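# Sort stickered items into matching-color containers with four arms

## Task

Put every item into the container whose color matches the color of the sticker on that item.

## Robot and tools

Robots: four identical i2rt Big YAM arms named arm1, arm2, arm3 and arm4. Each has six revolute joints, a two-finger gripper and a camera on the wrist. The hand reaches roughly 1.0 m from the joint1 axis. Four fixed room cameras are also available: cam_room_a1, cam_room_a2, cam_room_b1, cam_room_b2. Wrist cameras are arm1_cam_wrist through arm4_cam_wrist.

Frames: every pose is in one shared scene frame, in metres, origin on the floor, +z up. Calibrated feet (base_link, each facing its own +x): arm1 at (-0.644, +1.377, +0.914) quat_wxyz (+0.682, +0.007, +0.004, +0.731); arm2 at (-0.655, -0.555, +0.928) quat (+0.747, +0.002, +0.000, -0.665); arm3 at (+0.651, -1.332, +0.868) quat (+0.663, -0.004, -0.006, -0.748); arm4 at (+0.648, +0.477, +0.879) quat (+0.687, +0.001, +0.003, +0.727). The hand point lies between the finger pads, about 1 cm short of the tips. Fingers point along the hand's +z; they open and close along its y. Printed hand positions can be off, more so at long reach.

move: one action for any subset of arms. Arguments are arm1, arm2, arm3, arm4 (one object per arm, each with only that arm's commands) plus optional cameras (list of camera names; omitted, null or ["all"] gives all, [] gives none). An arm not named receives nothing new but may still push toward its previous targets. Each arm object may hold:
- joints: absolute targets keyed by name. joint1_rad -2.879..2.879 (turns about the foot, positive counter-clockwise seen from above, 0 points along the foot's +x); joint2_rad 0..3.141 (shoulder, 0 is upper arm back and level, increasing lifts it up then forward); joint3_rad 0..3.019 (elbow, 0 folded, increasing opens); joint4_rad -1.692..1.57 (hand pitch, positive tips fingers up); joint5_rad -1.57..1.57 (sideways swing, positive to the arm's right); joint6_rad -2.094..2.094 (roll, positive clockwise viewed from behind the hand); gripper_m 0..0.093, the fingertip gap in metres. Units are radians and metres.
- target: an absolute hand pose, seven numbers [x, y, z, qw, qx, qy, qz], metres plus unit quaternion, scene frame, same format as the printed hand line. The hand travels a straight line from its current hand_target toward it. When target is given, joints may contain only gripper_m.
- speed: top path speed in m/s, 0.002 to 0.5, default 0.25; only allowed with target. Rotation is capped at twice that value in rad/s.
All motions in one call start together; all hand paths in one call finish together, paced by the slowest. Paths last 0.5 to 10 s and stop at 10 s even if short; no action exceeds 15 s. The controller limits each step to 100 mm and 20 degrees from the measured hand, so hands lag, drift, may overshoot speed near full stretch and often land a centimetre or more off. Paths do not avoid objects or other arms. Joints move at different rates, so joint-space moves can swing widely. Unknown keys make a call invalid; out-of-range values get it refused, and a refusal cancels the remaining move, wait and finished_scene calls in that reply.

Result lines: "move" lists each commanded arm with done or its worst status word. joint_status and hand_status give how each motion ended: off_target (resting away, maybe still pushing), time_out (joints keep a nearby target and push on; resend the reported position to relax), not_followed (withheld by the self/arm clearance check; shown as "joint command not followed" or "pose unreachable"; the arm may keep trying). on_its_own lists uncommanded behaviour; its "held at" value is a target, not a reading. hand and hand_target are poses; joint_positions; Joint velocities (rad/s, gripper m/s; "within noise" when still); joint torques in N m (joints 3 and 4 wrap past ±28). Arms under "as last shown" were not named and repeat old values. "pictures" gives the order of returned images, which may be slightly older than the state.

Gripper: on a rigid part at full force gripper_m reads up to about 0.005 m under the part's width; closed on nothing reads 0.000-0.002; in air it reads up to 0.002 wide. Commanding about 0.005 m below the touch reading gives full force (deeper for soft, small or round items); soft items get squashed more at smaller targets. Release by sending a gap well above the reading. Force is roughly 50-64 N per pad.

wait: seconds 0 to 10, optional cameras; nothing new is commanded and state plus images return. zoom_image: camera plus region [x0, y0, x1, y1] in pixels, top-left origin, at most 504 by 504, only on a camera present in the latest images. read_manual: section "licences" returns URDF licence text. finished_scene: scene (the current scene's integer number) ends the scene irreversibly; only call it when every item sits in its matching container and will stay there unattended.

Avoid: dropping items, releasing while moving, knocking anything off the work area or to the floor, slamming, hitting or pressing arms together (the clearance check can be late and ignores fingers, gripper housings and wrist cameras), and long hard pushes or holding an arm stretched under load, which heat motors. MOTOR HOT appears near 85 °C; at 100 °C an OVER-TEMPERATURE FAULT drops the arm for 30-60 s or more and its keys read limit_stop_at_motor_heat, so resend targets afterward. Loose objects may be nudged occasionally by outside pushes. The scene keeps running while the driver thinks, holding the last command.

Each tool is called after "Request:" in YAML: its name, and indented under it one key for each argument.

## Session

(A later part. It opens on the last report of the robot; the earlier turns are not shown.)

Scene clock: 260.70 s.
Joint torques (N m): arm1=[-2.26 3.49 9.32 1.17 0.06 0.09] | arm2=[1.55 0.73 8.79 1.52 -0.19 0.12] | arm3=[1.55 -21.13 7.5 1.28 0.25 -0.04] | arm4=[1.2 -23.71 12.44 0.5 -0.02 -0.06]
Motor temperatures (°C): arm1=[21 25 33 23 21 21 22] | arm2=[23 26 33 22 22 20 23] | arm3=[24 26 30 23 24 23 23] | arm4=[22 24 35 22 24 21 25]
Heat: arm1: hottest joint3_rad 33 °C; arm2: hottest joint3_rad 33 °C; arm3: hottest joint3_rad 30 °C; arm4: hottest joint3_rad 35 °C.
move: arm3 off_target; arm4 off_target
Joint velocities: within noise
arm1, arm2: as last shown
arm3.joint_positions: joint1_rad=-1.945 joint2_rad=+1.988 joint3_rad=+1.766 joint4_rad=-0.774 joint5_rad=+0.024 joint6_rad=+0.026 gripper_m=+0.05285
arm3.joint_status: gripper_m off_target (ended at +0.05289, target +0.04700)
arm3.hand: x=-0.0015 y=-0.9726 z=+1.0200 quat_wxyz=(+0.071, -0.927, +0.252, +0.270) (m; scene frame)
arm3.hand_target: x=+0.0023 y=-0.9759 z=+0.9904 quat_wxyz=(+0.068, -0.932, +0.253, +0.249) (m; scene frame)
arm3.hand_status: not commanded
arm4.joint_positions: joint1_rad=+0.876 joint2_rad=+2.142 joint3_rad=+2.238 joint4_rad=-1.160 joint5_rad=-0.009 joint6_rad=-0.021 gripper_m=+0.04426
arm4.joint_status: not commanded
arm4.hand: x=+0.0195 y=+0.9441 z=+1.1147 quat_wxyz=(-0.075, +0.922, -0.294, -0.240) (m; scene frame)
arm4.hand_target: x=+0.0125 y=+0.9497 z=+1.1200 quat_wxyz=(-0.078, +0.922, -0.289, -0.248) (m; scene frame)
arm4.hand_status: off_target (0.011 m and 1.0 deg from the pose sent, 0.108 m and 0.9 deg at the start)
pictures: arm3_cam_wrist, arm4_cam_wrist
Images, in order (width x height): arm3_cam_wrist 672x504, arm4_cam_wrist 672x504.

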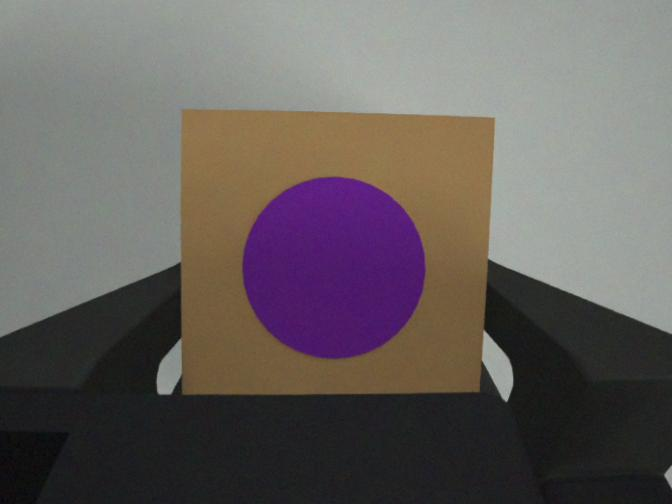

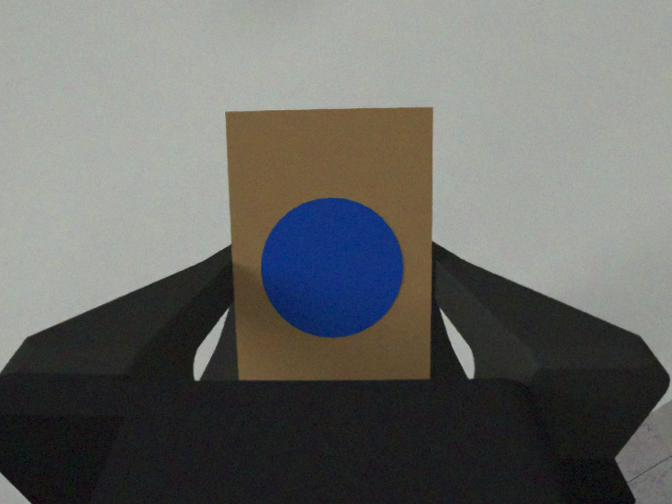

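Both gripped. Lift arm3; back arm4 out.

Request:
move:
  arm3: {"target":[0.004,-0.97,1.13,-0.0679,0.9321,-0.2533,-0.2497],"speed":0.2}
  arm4: {"target":[0.336,0.694,1.15,-0.0774,0.9217,-0.2888,-0.247],"speed":0.4}
  cameras: []

Request:
move:
  arm3: {"target":[0.323,-1.14,1.15,-0.0679,0.9321,-0.2533,-0.2497],"speed":0.4}
  arm4: {"joints":{"joint2_rad":0.8,"joint3_rad":1.05,"joint4_rad":-1.3,"joint5_rad":0,"joint6_rad":0}}
  cameras: ["arm3_cam_wrist","arm4_cam_wrist"]

Scene clock: 266.33 s.
Joint torques (N m): arm1=[-1.44 3.14 9.44 1.1 0.09 0.03] | arm2=[1.38 0.73 8.81 1.51 -0.18 0.11] | arm3=[1.2 -25 13.97 0.65 0.09 -0.12] | arm4=[1.44 -5.54 9.72 0.61 0.24 0.18]
Motor temperatures (°C): arm1=[21 25 33 23 21 21 22] | arm2=[23 26 33 22 22 20 23] | arm3=[24 26 30 23 24 23 23] | arm4=[22 25 35 22 24 21 25]
Heat: arm1: hottest joint3_rad 33 °C; arm2: hottest joint3_rad 33 °C; arm3: hottest joint3_rad 30 °C; arm4: hottest joint3_rad 35 °C.
move: arm3 off_target; arm4 done
Joint velocities: within noise
arm1, arm2: as last shown
arm3.joint_positions: joint1_rad=-1.945 joint2_rad=+1.983 joint3_rad=+1.985 joint4_rad=-1.105 joint5_rad=+0.025 joint6_rad=+0.028 gripper_m=+0.05285
arm3.joint_status: not commanded
arm3.hand: x=+0.0115 y=-0.9785 z=+1.0933 quat_wxyz=(+0.059, -0.939, +0.256, +0.220) (m; scene frame)
arm3.hand_target: x=+0.0056 y=-0.9710 z=+1.1298 quat_wxyz=(+0.068, -0.932, +0.253, +0.250) (m; scene frame)
arm3.hand_status: off_target (0.038 m and 3.6 deg from the pose sent, 0.110 m and 2.5 deg at the start)
arm4.joint_positions: joint1_rad=+0.910 joint2_rad=+0.992 joint3_rad=+0.986 joint4_rad=-1.033 joint5_rad=+0.006 joint6_rad=-0.009 gripper_m=+0.04426
arm4.joint_status: not commanded
arm4.hand: x=+0.3388 y=+0.6945 z=+1.1506 quat_wxyz=(-0.080, +0.922, -0.285, -0.252) (m; scene frame)
arm4.hand_target: x=+0.3360 y=+0.6940 z=+1.1500 quat_wxyz=(-0.077, +0.922, -0.289, -0.247) (m; scene frame)
arm4.hand_status: done (0.003 m and 0.8 deg from the pose sent, 0.405 m and 1.0 deg at the start)
pictures: none
No camera images: "cameras" was empty.

Scene clock: 268.07 s.
Joint torques (N m): arm1=[-2.2 3.6 9.25 1.09 0.14 0.11] | arm2=[1.55 0.79 8.79 1.5 -0.19 0.13] | arm3=[0.21 -6.07 9.32 0.92 -0.06 -0.12] | arm4=[1.26 -2.08 11.88 0.43 -0.05 0.15]
Motor temperatures (°C): arm1=[21 25 33 23 21 21 22] | arm2=[23 26 33 22 22 20 23] | arm3=[24 26 30 23 24 23 24] | arm4=[22 25 35 22 24 21 25]
Heat: arm1: hottest joint3_rad 33 °C; arm2: hottest joint3_rad 33 °C; arm3: hottest joint3_rad 30 °C; arm4: hottest joint3_rad 35 °C.
move: arm3 done; arm4 done
Joint velocities: within noise
arm1.joint_positions: joint1_rad=-2.251 joint2_rad=+0.603 joint3_rad=+1.346 joint4_rad=-1.589 joint5_rad=-0.002 joint6_rad=-0.003 gripper_m=+0.09196
arm1.joint_status: not commanded
arm1.hand: x=-0.4787 y=+1.2654 z=+1.3870 quat_wxyz=(-0.331, -0.279, -0.895, +0.107) (m; scene frame)
arm1.hand_target: x=-0.4819 y=+1.2663 z=+1.3874 quat_wxyz=(-0.329, -0.283, -0.894, +0.108) (m; scene frame)
arm1.hand_status: not commanded
arm2: as last shown
arm3.joint_positions: joint1_rad=-1.945 joint2_rad=+0.986 joint3_rad=+1.026 joint4_rad=-1.071 joint5_rad=+0.023 joint6_rad=+0.020 gripper_m=+0.05285
arm3.joint_status: not commanded
arm3.hand: x=+0.3206 y=-1.1445 z=+1.1527 quat_wxyz=(+0.067, -0.932, +0.250, +0.254) (m; scene frame)
arm3.hand_target: x=+0.3230 y=-1.1401 z=+1.1499 quat_wxyz=(+0.068, -0.932, +0.253, +0.250) (m; scene frame)
arm3.hand_status: done (0.006 m and 0.6 deg from the pose sent, 0.355 m and 3.6 deg at the start)
arm4.joint_positions: joint1_rad=+0.910 joint2_rad=+0.793 joint3_rad=+1.007 joint4_rad=-1.290 joint5_rad=+0.004 joint6_rad=-0.009 gripper_m=+0.04426
arm4.joint_status: all done
arm4.hand: x=+0.4077 y=+0.6467 z=+1.1927 quat_wxyz=(-0.073, +0.926, -0.286, -0.235) (m; scene frame)
arm4.hand_target: x=+0.4024 y=+0.6471 z=+1.2105 quat_wxyz=(-0.074, +0.923, -0.285, -0.248) (m; scene frame)
arm4.hand_status: not commanded
pictures: arm3_cam_wrist, arm4_cam_wrist
Images, in order (width x height): arm3_cam_wrist 672x504, arm4_cam_wrist 672x504.

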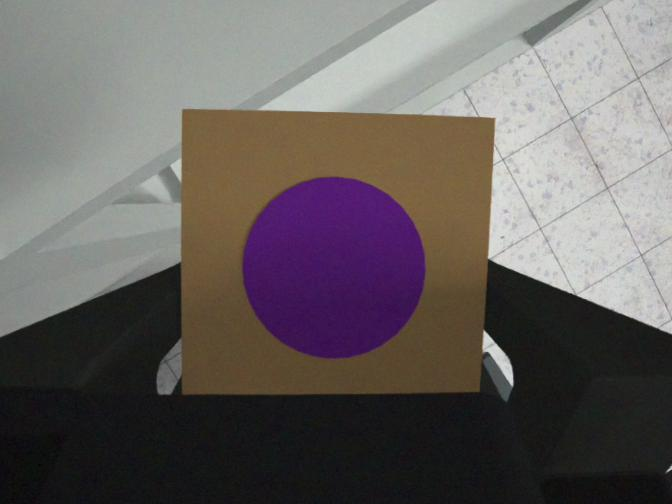

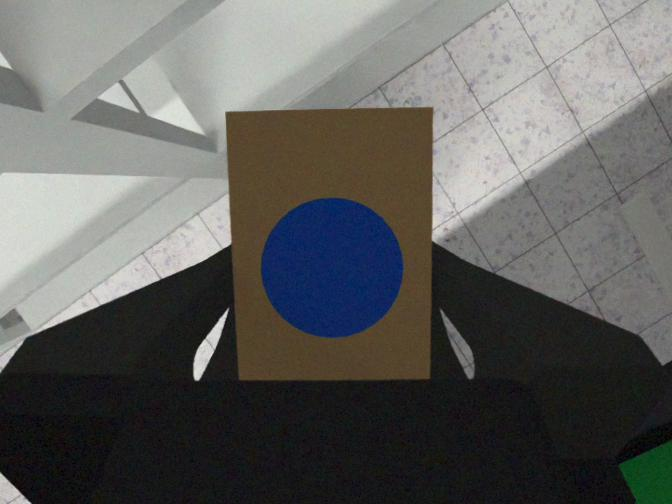

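Request:
move:
  arm3: {"joints":{"joint2_rad":0.8,"joint3_rad":1.05,"joint4_rad":-1.3,"joint5_rad":0,"joint6_rad":0}}
  arm4: {"joints":{"joint1_rad":-1.894}}
  cameras: []

Request:
move:
  arm3: {"joints":{"joint1_rad":1.792}}
  arm4: {"target":[1.133,0.344,0.95,-0.2565,-0.1286,-0.9573,0.0344],"speed":0.3}
  cameras: ["arm3_cam_wrist","arm4_cam_wrist"]

Scene clock: 278.90 s.
Joint torques (N m): arm1=[-1.49 3.9 9.33 1.11 0.08 0.06] | arm2=[1.49 0.67 8.8 1.47 -0.19 0.12] | arm3=[0.38 -3.14 11.26 0.76 -0.09 -0.12] | arm4=[0.38 -2.32 11.85 0.4 0.05 0.13]
Motor temperatures (°C): arm1=[21 25 33 23 21 21 22] | arm2=[23 26 33 22 22 20 23] | arm3=[24 25 30 23 24 23 24] | arm4=[22 24 35 22 24 21 26]
Heat: arm1: hottest joint3_rad 33 °C; arm2: hottest joint3_rad 33 °C; arm3: hottest joint3_rad 30 °C; arm4: hottest joint3_rad 35 °C.
move: arm3 done; arm4 done
Joint velocities: within noise
arm1: as last shown
arm2.joint_positions: joint1_rad=+0.919 joint2_rad=+0.603 joint3_rad=+1.353 joint4_rad=-1.585 joint5_rad=+0.003 joint6_rad=-0.006 gripper_m=+0.09193
arm2.joint_status: not commanded
arm2.hand: x=-0.4906 y=-0.6560 z=+1.4077 quat_wxyz=(-0.347, -0.245, -0.900, +0.096) (m; scene frame)
arm2.hand_target: x=-0.4923 y=-0.6522 z=+1.4041 quat_wxyz=(-0.341, -0.244, -0.904, +0.090) (m; scene frame)
arm2.hand_status: not commanded
arm3.joint_positions: joint1_rad=-1.945 joint2_rad=+0.799 joint3_rad=+1.026 joint4_rad=-1.296 joint5_rad=+0.002 joint6_rad=+0.007 gripper_m=+0.05285
arm3.joint_status: all done
arm3.hand: x=+0.3899 y=-1.1854 z=+1.1847 quat_wxyz=(+0.055, -0.939, +0.243, +0.238) (m; scene frame)
arm3.hand_target: x=+0.3897 y=-1.1808 z=+1.1959 quat_wxyz=(+0.059, -0.936, +0.245, +0.247) (m; scene frame)
arm3.hand_status: not commanded
arm4.joint_positions: joint1_rad=-1.893 joint2_rad=+0.793 joint3_rad=+1.007 joint4_rad=-1.290 joint5_rad=+0.001 joint6_rad=-0.009 gripper_m=+0.04437
arm4.joint_status: all done
arm4.hand: x=+0.9334 y=+0.4005 z=+1.1908 quat_wxyz=(-0.240, -0.124, -0.962, +0.036) (m; scene frame)
arm4.hand_target: x=+0.9378 y=+0.3992 z=+1.2088 quat_wxyz=(-0.253, -0.128, -0.958, +0.036) (m; scene frame)
arm4.hand_status: not commanded
pictures: none
No camera images: "cameras" was empty.

Scene clock: 281.77 s.
Joint torques (N m): arm1=[-2.2 3.84 9.43 1.02 0.11 0.05] | arm2=[1.55 0.79 8.79 1.51 -0.18 0.13] | arm3=[1.9 -3.19 11.29 0.81 0.09 -0.11] | arm4=[-0.03 -13.92 9.95 1.37 -0.09 0.12]
Motor temperatures (°C): arm1=[21 25 33 23 21 21 22] | arm2=[23 26 33 22 22 20 23] | arm3=[24 25 30 23 24 23 24] | arm4=[22 24 36 22 24 21 26]
Heat: arm1: hottest joint3_rad 33 °C; arm2: hottest joint3_rad 33 °C; arm3: hottest joint3_rad 30 °C; arm4: hottest joint3_rad 36 °C.
move: arm3 done; arm4 off_target
Joint velocities: within noise
arm1, arm2: as last shown
arm3.joint_positions: joint1_rad=+1.782 joint2_rad=+0.799 joint3_rad=+1.026 joint4_rad=-1.296 joint5_rad=-0.001 joint6_rad=+0.006 gripper_m=+0.05305
arm3.joint_status: all done
arm3.hand: x=+0.9462 y=-1.3006 z=+1.1870 quat_wxyz=(-0.248, +0.043, -0.968, -0.006) (m; scene frame)
arm3.hand_target: x=+0.9482 y=-1.2976 z=+1.1982 quat_wxyz=(-0.257, +0.050, -0.965, -0.006) (m; scene frame)
arm3.hand_status: not commanded
arm4.joint_positions: joint1_rad=-1.893 joint2_rad=+1.530 joint3_rad=+0.843 joint4_rad=-0.427 joint5_rad=-0.002 joint6_rad=-0.009 gripper_m=+0.04437
arm4.joint_status: not commanded
arm4.hand: x=+1.1096 y=+0.3518 z=+0.9264 quat_wxyz=(-0.223, -0.124, -0.966, +0.032) (m; scene frame)
arm4.hand_target: x=+1.1316 y=+0.3443 z=+0.9507 quat_wxyz=(-0.256, -0.129, -0.957, +0.034) (m; scene frame)
arm4.hand_status: off_target (0.034 m and 4.0 deg from the pose sent, 0.318 m and 2.0 deg at the start)
pictures: arm3_cam_wrist, arm4_cam_wrist
Images, in order (width x height): arm3_cam_wrist 672x504, arm4_cam_wrist 672x504.

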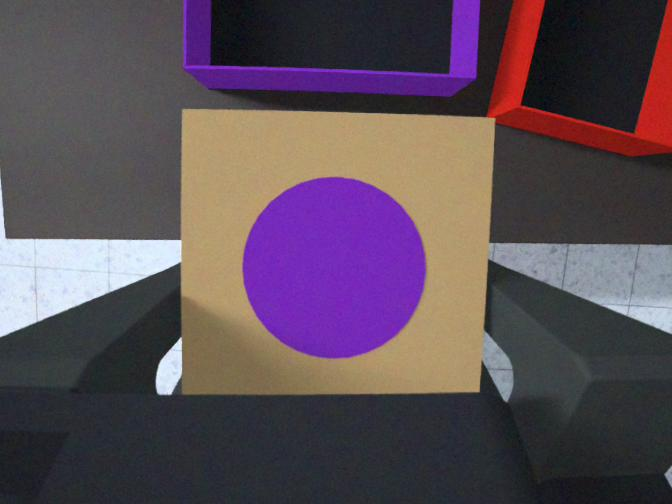

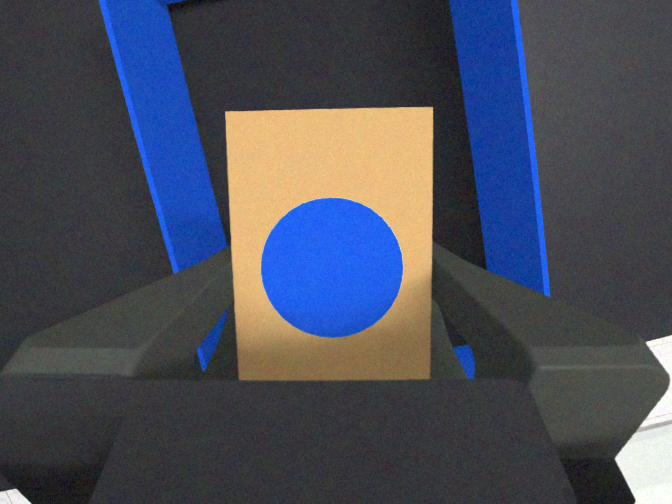

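Request:
move:
  arm3: {"target":[1.2,-1.272,0.97,-0.2584,0.0505,-0.9646,-0.0135],"speed":0.3}
  arm4: {"target":[1.143,0.341,0.86,-0.2565,-0.1286,-0.9573,0.0344],"speed":0.2}
  cameras: ["arm3_cam_wrist","arm4_cam_wrist"]

Scene clock: 292.90 s.
Joint torques (N m): arm1=[-1.67 3.31 9.24 1.05 0.09 0.09] | arm2=[1.55 0.62 8.79 1.48 -0.18 0.12] | arm3=[1.79 -16.21 12.07 1.54 -0.08 -0.06] | arm4=[0.44 -13.33 6.2 1.48 0 0.08]
Motor temperatures (°C): arm1=[21 24 33 23 21 21 22] | arm2=[23 25 32 22 22 20 23] | arm3=[24 25 31 23 24 23 24] | arm4=[22 24 36 22 24 21 26]
Heat: arm1: hottest joint3_rad 33 °C; arm2: hottest joint3_rad 32 °C; arm3: hottest joint3_rad 31 °C; arm4: hottest joint3_rad 36 °C.
move: arm3 off_target; arm4 done
Joint velocities: within noise
arm1, arm2: as last shown
arm3.joint_positions: joint1_rad=+1.782 joint2_rad=+1.601 joint3_rad=+1.013 joint4_rad=-0.537 joint5_rad=-0.011 joint6_rad=+0.006 gripper_m=+0.05305
arm3.joint_status: not commanded
arm3.hand: x=+1.1737 y=-1.2817 z=+0.9407 quat_wxyz=(-0.221, +0.044, -0.974, -0.009) (m; scene frame)
arm3.hand_target: x=+1.1980 y=-1.2722 z=+0.9710 quat_wxyz=(-0.259, +0.050, -0.965, -0.014) (m; scene frame)
arm3.hand_status: off_target (0.041 m and 4.5 deg from the pose sent, 0.335 m and 1.7 deg at the start)
arm4.joint_positions: joint1_rad=-1.893 joint2_rad=+1.720 joint3_rad=+0.838 joint4_rad=-0.168 joint5_rad=-0.002 joint6_rad=-0.009 gripper_m=+0.04437
arm4.joint_status: not commanded
arm4.hand: x=+1.1401 y=+0.3432 z=+0.8636 quat_wxyz=(-0.253, -0.123, -0.959, +0.036) (m; scene frame)
arm4.hand_target: x=+1.1429 y=+0.3410 z=+0.8601 quat_wxyz=(-0.256, -0.129, -0.957, +0.034) (m; scene frame)
arm4.hand_status: done (0.005 m and 0.8 deg from the pose sent, 0.075 m and 4.0 deg at the start)
pictures: arm3_cam_wrist, arm4_cam_wrist
Images, in order (width x height): arm3_cam_wrist 672x504, arm4_cam_wrist 672x504.

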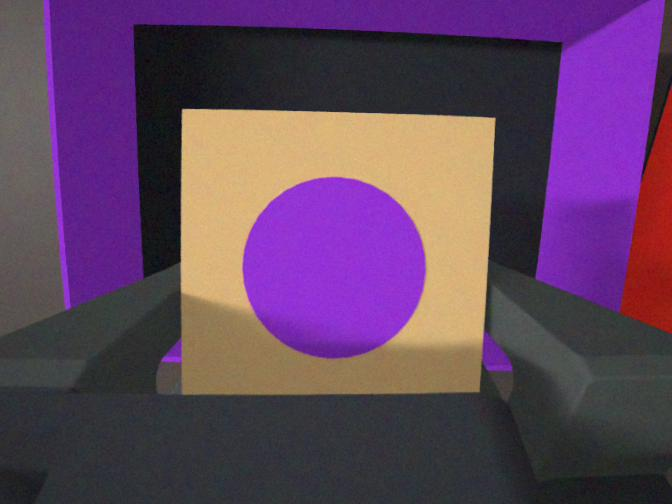

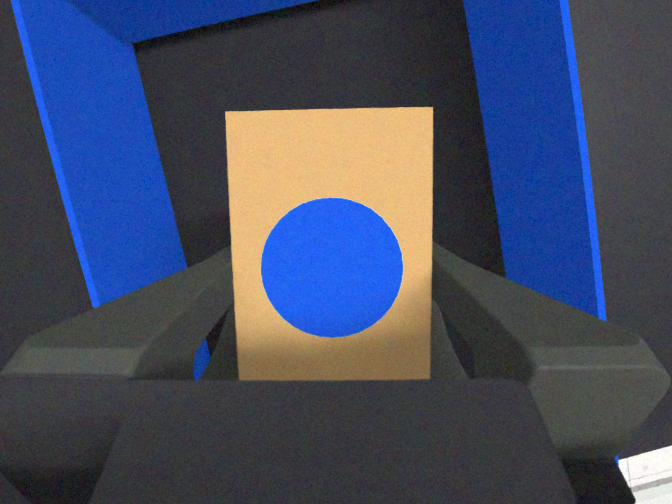

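Request:
move:
  arm3: {"target":[1.2,-1.273,0.87,-0.2584,0.0505,-0.9646,-0.0135],"speed":0.15}
  arm4: {"target":[1.14,0.342,0.775,-0.2565,-0.1286,-0.9573,0.0344],"speed":0.15}
  cameras: ["arm3_cam_wrist","arm4_cam_wrist"]

Scene clock: 303.50 s.
Joint torques (N m): arm1=[-2.26 3.43 9.37 1.13 0.15 0.09] | arm2=[1.55 0.67 8.8 1.51 -0.18 0.12] | arm3=[1.96 -16.85 6.8 1.68 -0.03 -0.06] | arm4=[0.38 -14.86 4.33 1.47 -0.01 0.13]
Motor temperatures (°C): arm1=[21 24 33 23 21 21 22] | arm2=[23 25 32 22 22 20 23] | arm3=[24 25 30 23 24 23 24] | arm4=[22 24 35 22 24 21 26]
Heat: arm1: hottest joint3_rad 33 °C; arm2: hottest joint3_rad 32 °C; arm3: hottest joint3_rad 30 °C; arm4: hottest joint3_rad 35 °C.
move: arm3 done; arm4 done
Joint velocities: within noise
arm1, arm2: as last shown
arm3.joint_positions: joint1_rad=+1.782 joint2_rad=+1.770 joint3_rad=+0.969 joint4_rad=-0.267 joint5_rad=-0.011 joint6_rad=+0.006 gripper_m=+0.05305
arm3.joint_status: not commanded
arm3.hand: x=+1.1962 y=-1.2807 z=+0.8659 quat_wxyz=(-0.248, +0.044, -0.968, -0.011) (m; scene frame)
arm3.hand_target: x=+1.2000 y=-1.2730 z=+0.8702 quat_wxyz=(-0.258, +0.050, -0.965, -0.014) (m; scene frame)
arm3.hand_status: done (0.009 m and 1.4 deg from the pose sent, 0.076 m and 4.6 deg at the start)
arm4.joint_positions: joint1_rad=-1.893 joint2_rad=+1.942 joint3_rad=+0.814 joint4_rad=+0.074 joint5_rad=-0.002 joint6_rad=-0.009 gripper_m=+0.04437
arm4.joint_status: not commanded
arm4.hand: x=+1.1372 y=+0.3436 z=+0.7772 quat_wxyz=(-0.251, -0.123, -0.959, +0.036) (m; scene frame)
arm4.hand_target: x=+1.1399 y=+0.3420 z=+0.7750 quat_wxyz=(-0.256, -0.129, -0.957, +0.034) (m; scene frame)
arm4.hand_status: done (0.004 m and 0.9 deg from the pose sent, 0.089 m and 0.8 deg at the start)
pictures: arm3_cam_wrist, arm4_cam_wrist
Images, in order (width x height): arm3_cam_wrist 672x504, arm4_cam_wrist 672x504.

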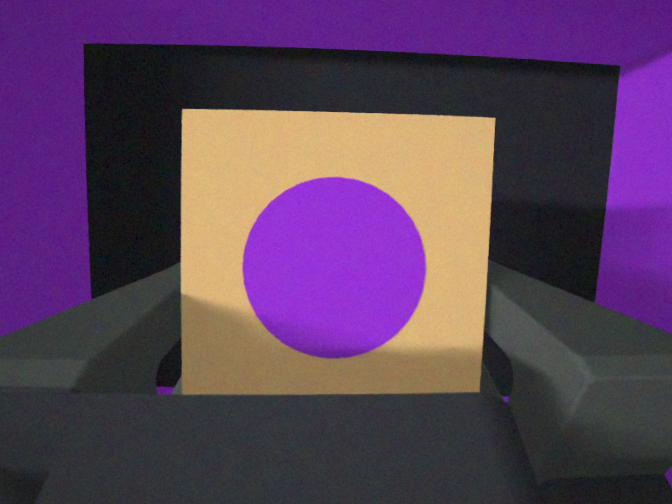

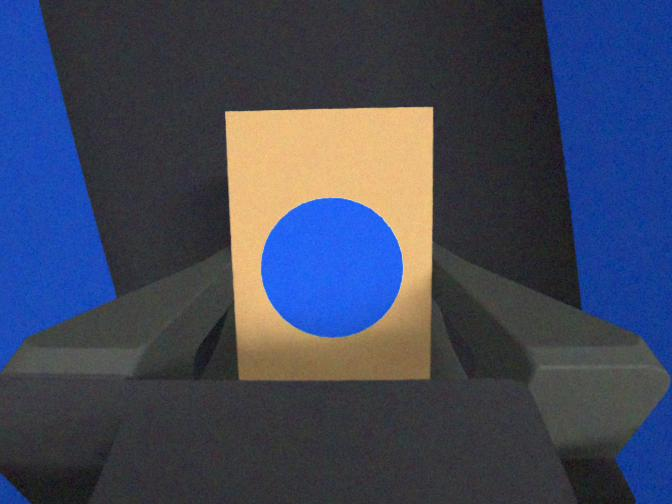

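Request:
move:
  arm3: {"target":[1.194,-1.273,0.80,-0.2584,0.0505,-0.9646,-0.0135],"speed":0.12}
  arm4: {"target":[1.138,0.342,0.745,-0.2565,-0.1286,-0.9573,0.0344],"speed":0.1}
  cameras: []

Request:
move:
  arm3: {"target":[1.194,-1.273,0.77,-0.2584,0.0505,-0.9646,-0.0135],"speed":0.1}
  arm4: {"target":[1.138,0.342,0.73,-0.2565,-0.1286,-0.9573,0.0344],"speed":0.1}
  cameras: []

Scene clock: 309.43 s.
Joint torques (N m): arm1=[-1.9 3.84 9.35 0.98 0.09 0.04] | arm2=[1.55 0.79 8.77 1.48 -0.18 0.12] | arm3=[2.32 -16.91 5.38 1.68 0.02 -0.04] | arm4=[0.85 -14.68 4.11 1.43 -0.01 0.14]
Motor temperatures (°C): arm1=[21 24 33 23 21 21 22] | arm2=[23 25 32 22 22 20 23] | arm3=[24 25 30 23 24 23 24] | arm4=[22 24 34 22 24 21 26]
Heat: arm1: hottest joint3_rad 33 °C; arm2: hottest joint3_rad 32 °C; arm3: hottest joint3_rad 30 °C; arm4: hottest joint3_rad 34 °C.
move: arm3 done; arm4 done
Joint velocities: within noise
arm1, arm2: as last shown
arm3.joint_positions: joint1_rad=+1.784 joint2_rad=+1.912 joint3_rad=+0.926 joint4_rad=-0.076 joint5_rad=-0.011 joint6_rad=+0.006 gripper_m=+0.05305
arm3.joint_status: not commanded
arm3.hand: x=+1.1918 y=-1.2812 z=+0.7986 quat_wxyz=(-0.251, +0.045, -0.967, -0.011) (m; scene frame)
arm3.hand_target: x=+1.1940 y=-1.2729 z=+0.8001 quat_wxyz=(-0.258, +0.051, -0.965, -0.014) (m; scene frame)
arm3.hand_status: done (0.009 m and 1.1 deg from the pose sent, 0.066 m and 1.5 deg at the start)
arm4.joint_positions: joint1_rad=-1.893 joint2_rad=+2.018 joint3_rad=+0.814 joint4_rad=+0.154 joint5_rad=-0.002 joint6_rad=-0.009 gripper_m=+0.04437
arm4.joint_status: not commanded
arm4.hand: x=+1.1355 y=+0.3439 z=+0.7497 quat_wxyz=(-0.253, -0.123, -0.959, +0.036) (m; scene frame)
arm4.hand_target: x=+1.1379 y=+0.3420 z=+0.7451 quat_wxyz=(-0.256, -0.129, -0.957, +0.034) (m; scene frame)
arm4.hand_status: done (0.006 m and 0.8 deg from the pose sent, 0.032 m and 0.9 deg at the start)
pictures: none
No camera images: "cameras" was empty.

Scene clock: 310.50 s.
Joint torques (N m): arm1=[-2.2 4.25 9.31 1.11 0.11 0.12] | arm2=[1.61 0.79 8.77 1.52 -0.19 0.12] | arm3=[2.08 -17.08 4.93 1.7 0.05 -0.01] | arm4=[0.44 -14.45 4.34 1.36 -0.01 0.1]
Motor temperatures (°C): arm1=[21 24 33 23 21 21 22] | arm2=[23 25 32 22 22 20 23] | arm3=[24 25 30 23 24 23 24] | arm4=[22 24 34 22 24 21 26]
Heat: arm1: hottest joint3_rad 33 °C; arm2: hottest joint3_rad 32 °C; arm3: hottest joint3_rad 30 °C; arm4: hottest joint3_rad 34 °C.
move: arm3 done; arm4 done
Joint velocities: within noise
arm1, arm2: as last shown
arm3.joint_positions: joint1_rad=+1.784 joint2_rad=+1.984 joint3_rad=+0.926 joint4_rad=-0.001 joint5_rad=-0.011 joint6_rad=+0.006 gripper_m=+0.05305
arm3.joint_status: not commanded
arm3.hand: x=+1.1925 y=-1.2811 z=+0.7701 quat_wxyz=(-0.253, +0.045, -0.966, -0.011) (m; scene frame)
arm3.hand_target: x=+1.1940 y=-1.2729 z=+0.7702 quat_wxyz=(-0.259, +0.051, -0.965, -0.014) (m; scene frame)
arm3.hand_status: done (0.008 m and 1.0 deg from the pose sent, 0.030 m and 1.1 deg at the start)
arm4.joint_positions: joint1_rad=-1.893 joint2_rad=+2.053 joint3_rad=+0.814 joint4_rad=+0.194 joint5_rad=-0.002 joint6_rad=-0.008 gripper_m=+0.04437
arm4.joint_status: not commanded
arm4.hand: x=+1.1350 y=+0.3440 z=+0.7379 quat_wxyz=(-0.256, -0.123, -0.958, +0.036) (m; scene frame)
arm4.hand_target: x=+1.1378 y=+0.3420 z=+0.7301 quat_wxyz=(-0.256, -0.129, -0.957, +0.034) (m; scene frame)
arm4.hand_status: done (0.009 m and 0.7 deg from the pose sent, 0.020 m and 0.8 deg at the start)
pictures: none
No camera images: "cameras" was empty.

Request:
move:
  arm3: {"target":[1.194,-1.273,0.75,-0.2584,0.0505,-0.9646,-0.0135],"speed":0.1}
  arm4: {"target":[1.138,0.342,0.72,-0.2565,-0.1286,-0.9573,0.0344],"speed":0.1}
  cameras: []

Request:
move:
  arm3: {"target":[1.194,-1.273,0.738,-0.2584,0.0505,-0.9646,-0.0135],"speed":0.1}
  cameras: ["arm4_cam_wrist"]

Scene clock: 315.07 s.
Joint torques (N m): arm1=[-2.02 3.66 9.28 0.95 0.12 0.08] | arm2=[1.55 0.85 8.8 1.48 -0.19 0.13] | arm3=[2.08 -17.08 4.83 1.72 0.06 -0.02] | arm4=[0.73 -12.16 4.49 1.26 0.04 0.14]
Motor temperatures (°C): arm1=[21 24 33 23 21 21 22] | arm2=[23 25 32 22 22 20 23] | arm3=[24 25 29 23 24 23 24] | arm4=[22 24 34 22 24 21 26]
Heat: arm1: hottest joint3_rad 33 °C; arm2: hottest joint3_rad 32 °C; arm3: hottest joint3_rad 29 °C; arm4: hottest joint3_rad 34 °C.
move: arm3 done; arm4 off_target
Joint velocities: within noise
arm1, arm2: as last shown
arm3.joint_positions: joint1_rad=+1.785 joint2_rad=+2.033 joint3_rad=+0.926 joint4_rad=+0.046 joint5_rad=-0.011 joint6_rad=+0.006 gripper_m=+0.05305
arm3.joint_status: not commanded
arm3.hand: x=+1.1910 y=-1.2813 z=+0.7502 quat_wxyz=(-0.252, +0.045, -0.967, -0.011) (m; scene frame)
arm3.hand_target: x=+1.1939 y=-1.2731 z=+0.7500 quat_wxyz=(-0.258, +0.050, -0.965, -0.014) (m; scene frame)
arm3.hand_status: done (0.009 m and 1.0 deg from the pose sent, 0.022 m and 1.0 deg at the start)
arm4.joint_positions: joint1_rad=-1.893 joint2_rad=+2.061 joint3_rad=+0.814 joint4_rad=+0.222 joint5_rad=-0.003 joint6_rad=-0.008 gripper_m=+0.04437
arm4.joint_status: not commanded
arm4.hand: x=+1.1387 y=+0.3432 z=+0.7377 quat_wxyz=(-0.265, -0.123, -0.956, +0.037) (m; scene frame)
arm4.hand_target: x=+1.1373 y=+0.3422 z=+0.7207 quat_wxyz=(-0.257, -0.129, -0.957, +0.034) (m; scene frame)
arm4.hand_status: off_target (0.018 m and 1.3 deg from the pose sent, 0.018 m and 0.7 deg at the start)
pictures: none
No camera images: "cameras" was empty.

Scene clock: 316.03 s.
Joint torques (N m): arm1=[-2.61 3.72 9.39 1.1 0.07 0.08] | arm2=[1.44 0.73 8.76 1.54 -0.18 0.12] | arm3=[2.2 -16.09 5.04 1.52 0.07 -0.01] | arm4=[0.32 -12.51 4.51 1.28 0.03 0.12]
Motor temperatures (°C): arm1=[21 24 33 23 21 21 22] | arm2=[23 25 32 22 22 20 23] | arm3=[24 25 29 23 24 23 24] | arm4=[22 24 34 22 24 21 26]
Heat: arm1: hottest joint3_rad 33 °C; arm2: hottest joint3_rad 32 °C; arm3: hottest joint3_rad 29 °C; arm4: hottest joint3_rad 34 °C.
move: arm3 done
Joint velocities: within noise
arm1.joint_positions: joint1_rad=-2.251 joint2_rad=+0.603 joint3_rad=+1.346 joint4_rad=-1.589 joint5_rad=-0.002 joint6_rad=-0.003 gripper_m=+0.09196
arm1.joint_status: not commanded
arm1.hand: x=-0.4787 y=+1.2654 z=+1.3870 quat_wxyz=(-0.331, -0.279, -0.895, +0.107) (m; scene frame)
arm1.hand_target: x=-0.4819 y=+1.2663 z=+1.3874 quat_wxyz=(-0.329, -0.283, -0.894, +0.108) (m; scene frame)
arm1.hand_status: not commanded
arm2, arm4: as last shown
arm3.joint_positions: joint1_rad=+1.785 joint2_rad=+2.052 joint3_rad=+0.926 joint4_rad=+0.078 joint5_rad=-0.011 joint6_rad=+0.007 gripper_m=+0.05305
arm3.joint_status: not commanded
arm3.hand: x=+1.1932 y=-1.2809 z=+0.7445 quat_wxyz=(-0.258, +0.045, -0.965, -0.012) (m; scene frame)
arm3.hand_target: x=+1.1939 y=-1.2730 z=+0.7382 quat_wxyz=(-0.258, +0.051, -0.965, -0.014) (m; scene frame)
arm3.hand_status: done (0.010 m and 0.6 deg from the pose sent, 0.015 m and 1.0 deg at the start)
pictures: arm4_cam_wrist
Images, in order (width x height): arm4_cam_wrist 672x504.

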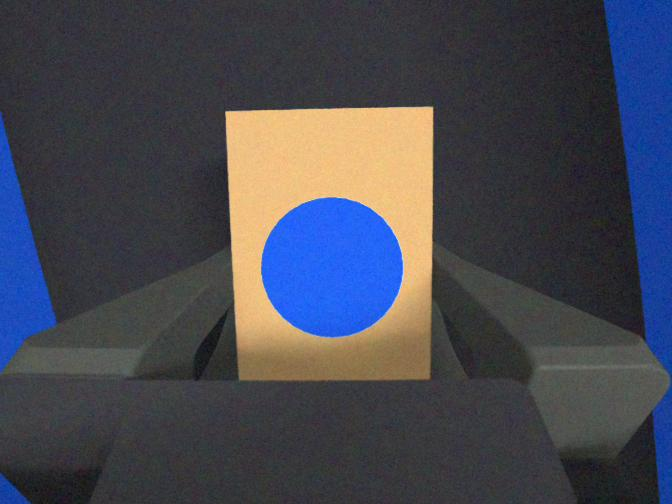

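Request:
move:
  arm3: {"target":[1.194,-1.273,0.73,-0.2584,0.0505,-0.9646,-0.0135],"speed":0.1}
  arm4: {"joints":{"gripper_m":0.092}}
  cameras: ["arm3_cam_wrist"]

Scene clock: 319.47 s.
Joint torques (N m): arm1=[-2.2 3.96 9.44 0.98 0.12 0.02] | arm2=[1.49 0.73 8.81 1.51 -0.19 0.13] | arm3=[2.2 -14.97 5.18 1.33 0.09 -0.02] | arm4=[0.97 -13.16 4.12 1.21 0.1 0.14]
Motor temperatures (°C): arm1=[21 24 33 23 21 21 22] | arm2=[23 25 32 22 22 20 23] | arm3=[24 25 29 23 24 23 24] | arm4=[22 24 33 22 24 21 26]
Heat: arm1: hottest joint3_rad 33 °C; arm2: hottest joint3_rad 32 °C; arm3: hottest joint3_rad 29 °C; arm4: hottest joint3_rad 33 °C.
move: arm3 off_target; arm4 done
Joint velocities: within noise
arm1: as last shown
arm2.joint_positions: joint1_rad=+0.919 joint2_rad=+0.603 joint3_rad=+1.353 joint4_rad=-1.585 joint5_rad=+0.003 joint6_rad=-0.006 gripper_m=+0.09193
arm2.joint_status: not commanded
arm2.hand: x=-0.4906 y=-0.6560 z=+1.4077 quat_wxyz=(-0.347, -0.245, -0.900, +0.096) (m; scene frame)
arm2.hand_target: x=-0.4923 y=-0.6522 z=+1.4041 quat_wxyz=(-0.341, -0.244, -0.904, +0.090) (m; scene frame)
arm2.hand_status: not commanded
arm3.joint_positions: joint1_rad=+1.785 joint2_rad=+2.060 joint3_rad=+0.926 joint4_rad=+0.102 joint5_rad=-0.011 joint6_rad=+0.007 gripper_m=+0.05305
arm3.joint_status: not commanded
arm3.hand: x=+1.1962 y=-1.2807 z=+0.7433 quat_wxyz=(-0.266, +0.045, -0.963, -0.012) (m; scene frame)
arm3.hand_target: x=+1.1935 y=-1.2731 z=+0.7303 quat_wxyz=(-0.258, +0.051, -0.965, -0.014) (m; scene frame)
arm3.hand_status: off_target (0.016 m and 1.1 deg from the pose sent, 0.017 m and 0.6 deg at the start)
arm4.joint_positions: joint1_rad=-1.892 joint2_rad=+2.066 joint3_rad=+0.818 joint4_rad=+0.226 joint5_rad=-0.006 joint6_rad=-0.009 gripper_m=+0.09191
arm4.joint_status: all done
arm4.hand: x=+1.1405 y=+0.3437 z=+0.7366 quat_wxyz=(-0.267, -0.122, -0.955, +0.036) (m; scene frame)
arm4.hand_target: x=+1.1372 y=+0.3422 z=+0.7206 quat_wxyz=(-0.256, -0.129, -0.957, +0.034) (m; scene frame)
arm4.hand_status: not commanded
pictures: arm3_cam_wrist
Images, in order (width x height): arm3_cam_wrist 672x504.

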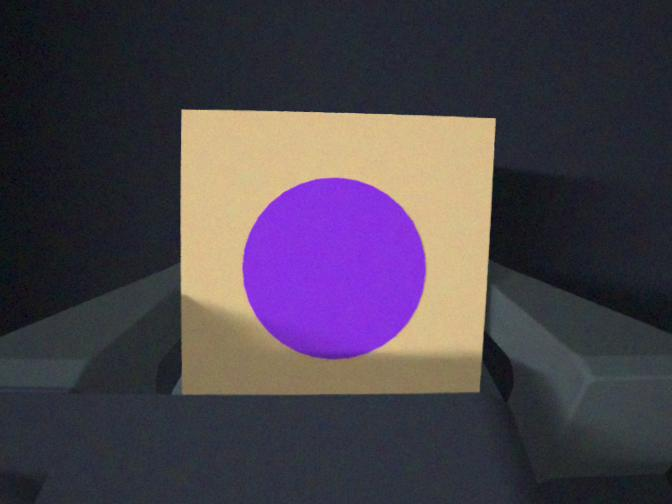

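Request:
move:
  arm3: {"joints":{"gripper_m":0.092}}
  arm4: {"target":[1.138,0.342,0.86,-0.2565,-0.1286,-0.9573,0.0344],"speed":0.2}
  cameras: ["arm4_cam_wrist"]

Request:
move:
  arm3: {"target":[1.19,-1.273,0.94,-0.2584,0.0505,-0.9646,-0.0135],"speed":0.2}
  cameras: ["arm3_cam_wrist","cam_room_b1","cam_room_b2"]

Scene clock: 324.47 s.
Joint torques (N m): arm1=[-2.2 3.55 9.2 0.92 0.07 0.08] | arm2=[1.44 0.79 8.81 1.51 -0.19 0.13] | arm3=[2.14 -15.03 5.15 1.22 0.02 -0.05] | arm4=[0.26 -13.8 6.98 0.44 0.06 0.1]
Motor temperatures (°C): arm1=[21 24 33 23 21 21 22] | arm2=[23 25 32 22 22 20 23] | arm3=[24 25 29 23 24 23 24] | arm4=[22 24 33 22 24 21 26]
Heat: arm1: hottest joint3_rad 33 °C; arm2: hottest joint3_rad 32 °C; arm3: hottest joint3_rad 29 °C; arm4: hottest joint3_rad 33 °C.
move: arm3 done; arm4 done
Joint velocities: within noise
arm1, arm2: as last shown
arm3.joint_positions: joint1_rad=+1.785 joint2_rad=+2.061 joint3_rad=+0.926 joint4_rad=+0.104 joint5_rad=-0.010 joint6_rad=+0.009 gripper_m=+0.09195
arm3.joint_status: all done
arm3.hand: x=+1.1964 y=-1.2809 z=+0.7428 quat_wxyz=(-0.266, +0.044, -0.963, -0.012) (m; scene frame)
arm3.hand_target: x=+1.1936 y=-1.2732 z=+0.7303 quat_wxyz=(-0.258, +0.051, -0.965, -0.013) (m; scene frame)
arm3.hand_status: not commanded
arm4.joint_positions: joint1_rad=-1.892 joint2_rad=+1.725 joint3_rad=+0.806 joint4_rad=-0.134 joint5_rad=-0.006 joint6_rad=-0.009 gripper_m=+0.09191
arm4.joint_status: not commanded
arm4.hand: x=+1.1309 y=+0.3469 z=+0.8543 quat_wxyz=(-0.252, -0.122, -0.959, +0.034) (m; scene frame)
arm4.hand_target: x=+1.1378 y=+0.3420 z=+0.8601 quat_wxyz=(-0.257, -0.129, -0.957, +0.034) (m; scene frame)
arm4.hand_status: done (0.010 m and 0.9 deg from the pose sent, 0.123 m and 1.5 deg at the start)
pictures: arm4_cam_wrist
Images, in order (width x height): arm4_cam_wrist 672x504.

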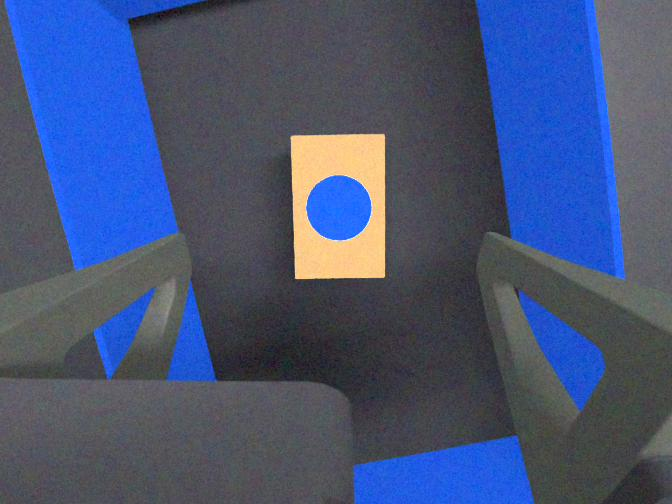

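Scene clock: 326.20 s.
Joint torques (N m): arm1=[-1.9 3.14 9.55 1.09 0.07 0.11] | arm2=[1.49 0.73 8.81 1.51 -0.18 0.12] | arm3=[1.85 -14.74 10.58 0.64 -0.06 -0.08] | arm4=[0.15 -14.51 6.99 0.54 0.06 0.13]
Motor temperatures (°C): arm1=[21 24 33 23 21 21 22] | arm2=[23 25 32 22 22 20 23] | arm3=[24 25 29 23 24 23 24] | arm4=[22 24 32 22 24 21 26]
Heat: arm1: hottest joint3_rad 33 °C; arm2: hottest joint3_rad 32 °C; arm3: hottest joint3_rad 29 °C; arm4: hottest joint3_rad 32 °C.
move: arm3 off_target
Joint velocities: within noise
arm1, arm2, arm4: as last shown
arm3.joint_positions: joint1_rad=+1.785 joint2_rad=+1.613 joint3_rad=+0.964 joint4_rad=-0.425 joint5_rad=-0.010 joint6_rad=+0.009 gripper_m=+0.09196
arm3.joint_status: not commanded
arm3.hand: x=+1.1754 y=-1.2803 z=+0.9262 quat_wxyz=(-0.245, +0.044, -0.968, -0.011) (m; scene frame)
arm3.hand_target: x=+1.1894 y=-1.2730 z=+0.9403 quat_wxyz=(-0.259, +0.050, -0.965, -0.014) (m; scene frame)
arm3.hand_status: off_target (0.021 m and 1.8 deg from the pose sent, 0.197 m and 1.2 deg at the start)
arm4.hand_target: x=+1.1379 y=+0.3420 z=+0.8601 quat_wxyz=(-0.257, -0.129, -0.957, +0.034) (m; scene frame)
pictures: arm3_cam_wrist, cam_room_b1, cam_room_b2
Images, in order (width x height): arm3_cam_wrist 672x504, cam_room_b1 672x504, cam_room_b2 672x504.

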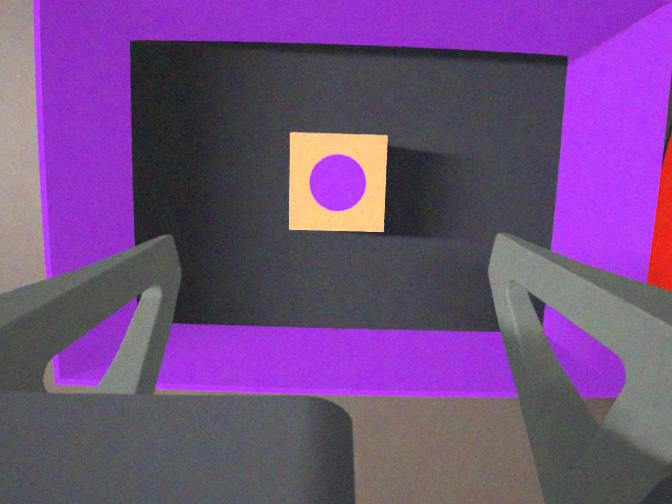

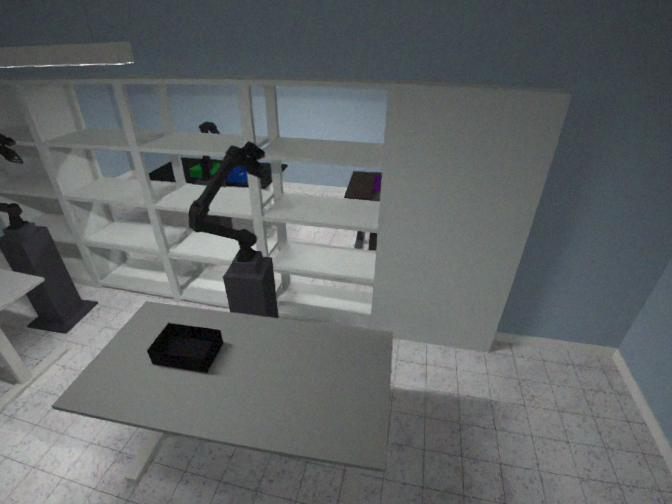

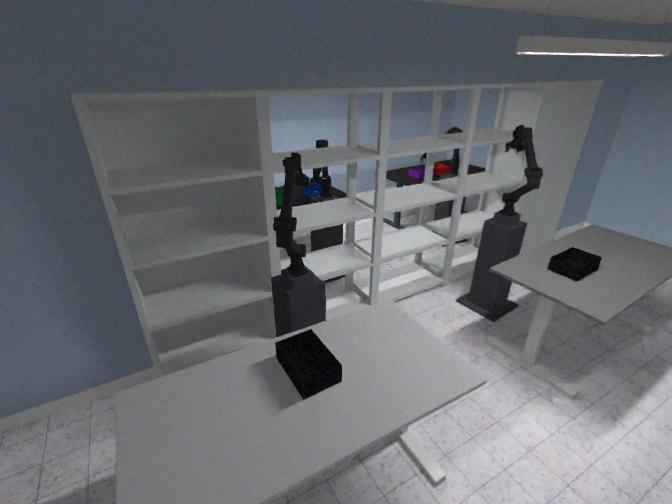

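Request:
zoom_image:
  camera: "cam_room_b2"
  region: [260, 320, 360, 400]

Request:
zoom_image:
  camera: "cam_room_b1"
  region: [136, 310, 236, 385]

Scaled by 5.040.

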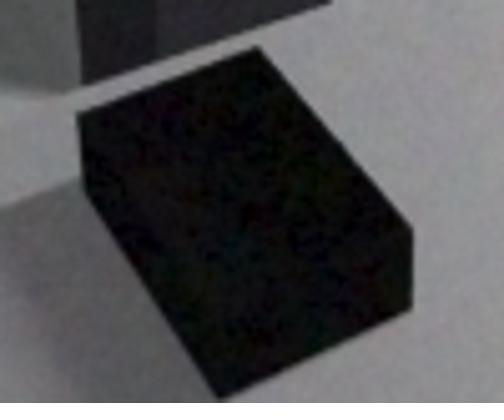

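Scaled by 5.040.

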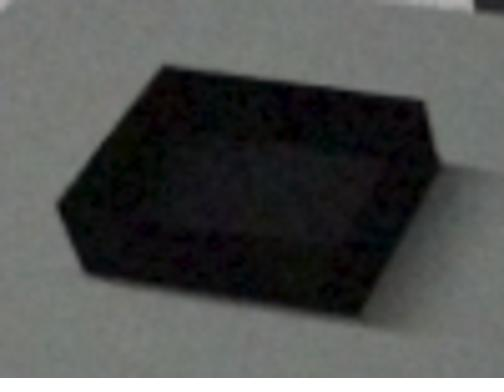

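Request:
finished_scene:
  scene: 2
  done: true

The scene is finished: the task was done.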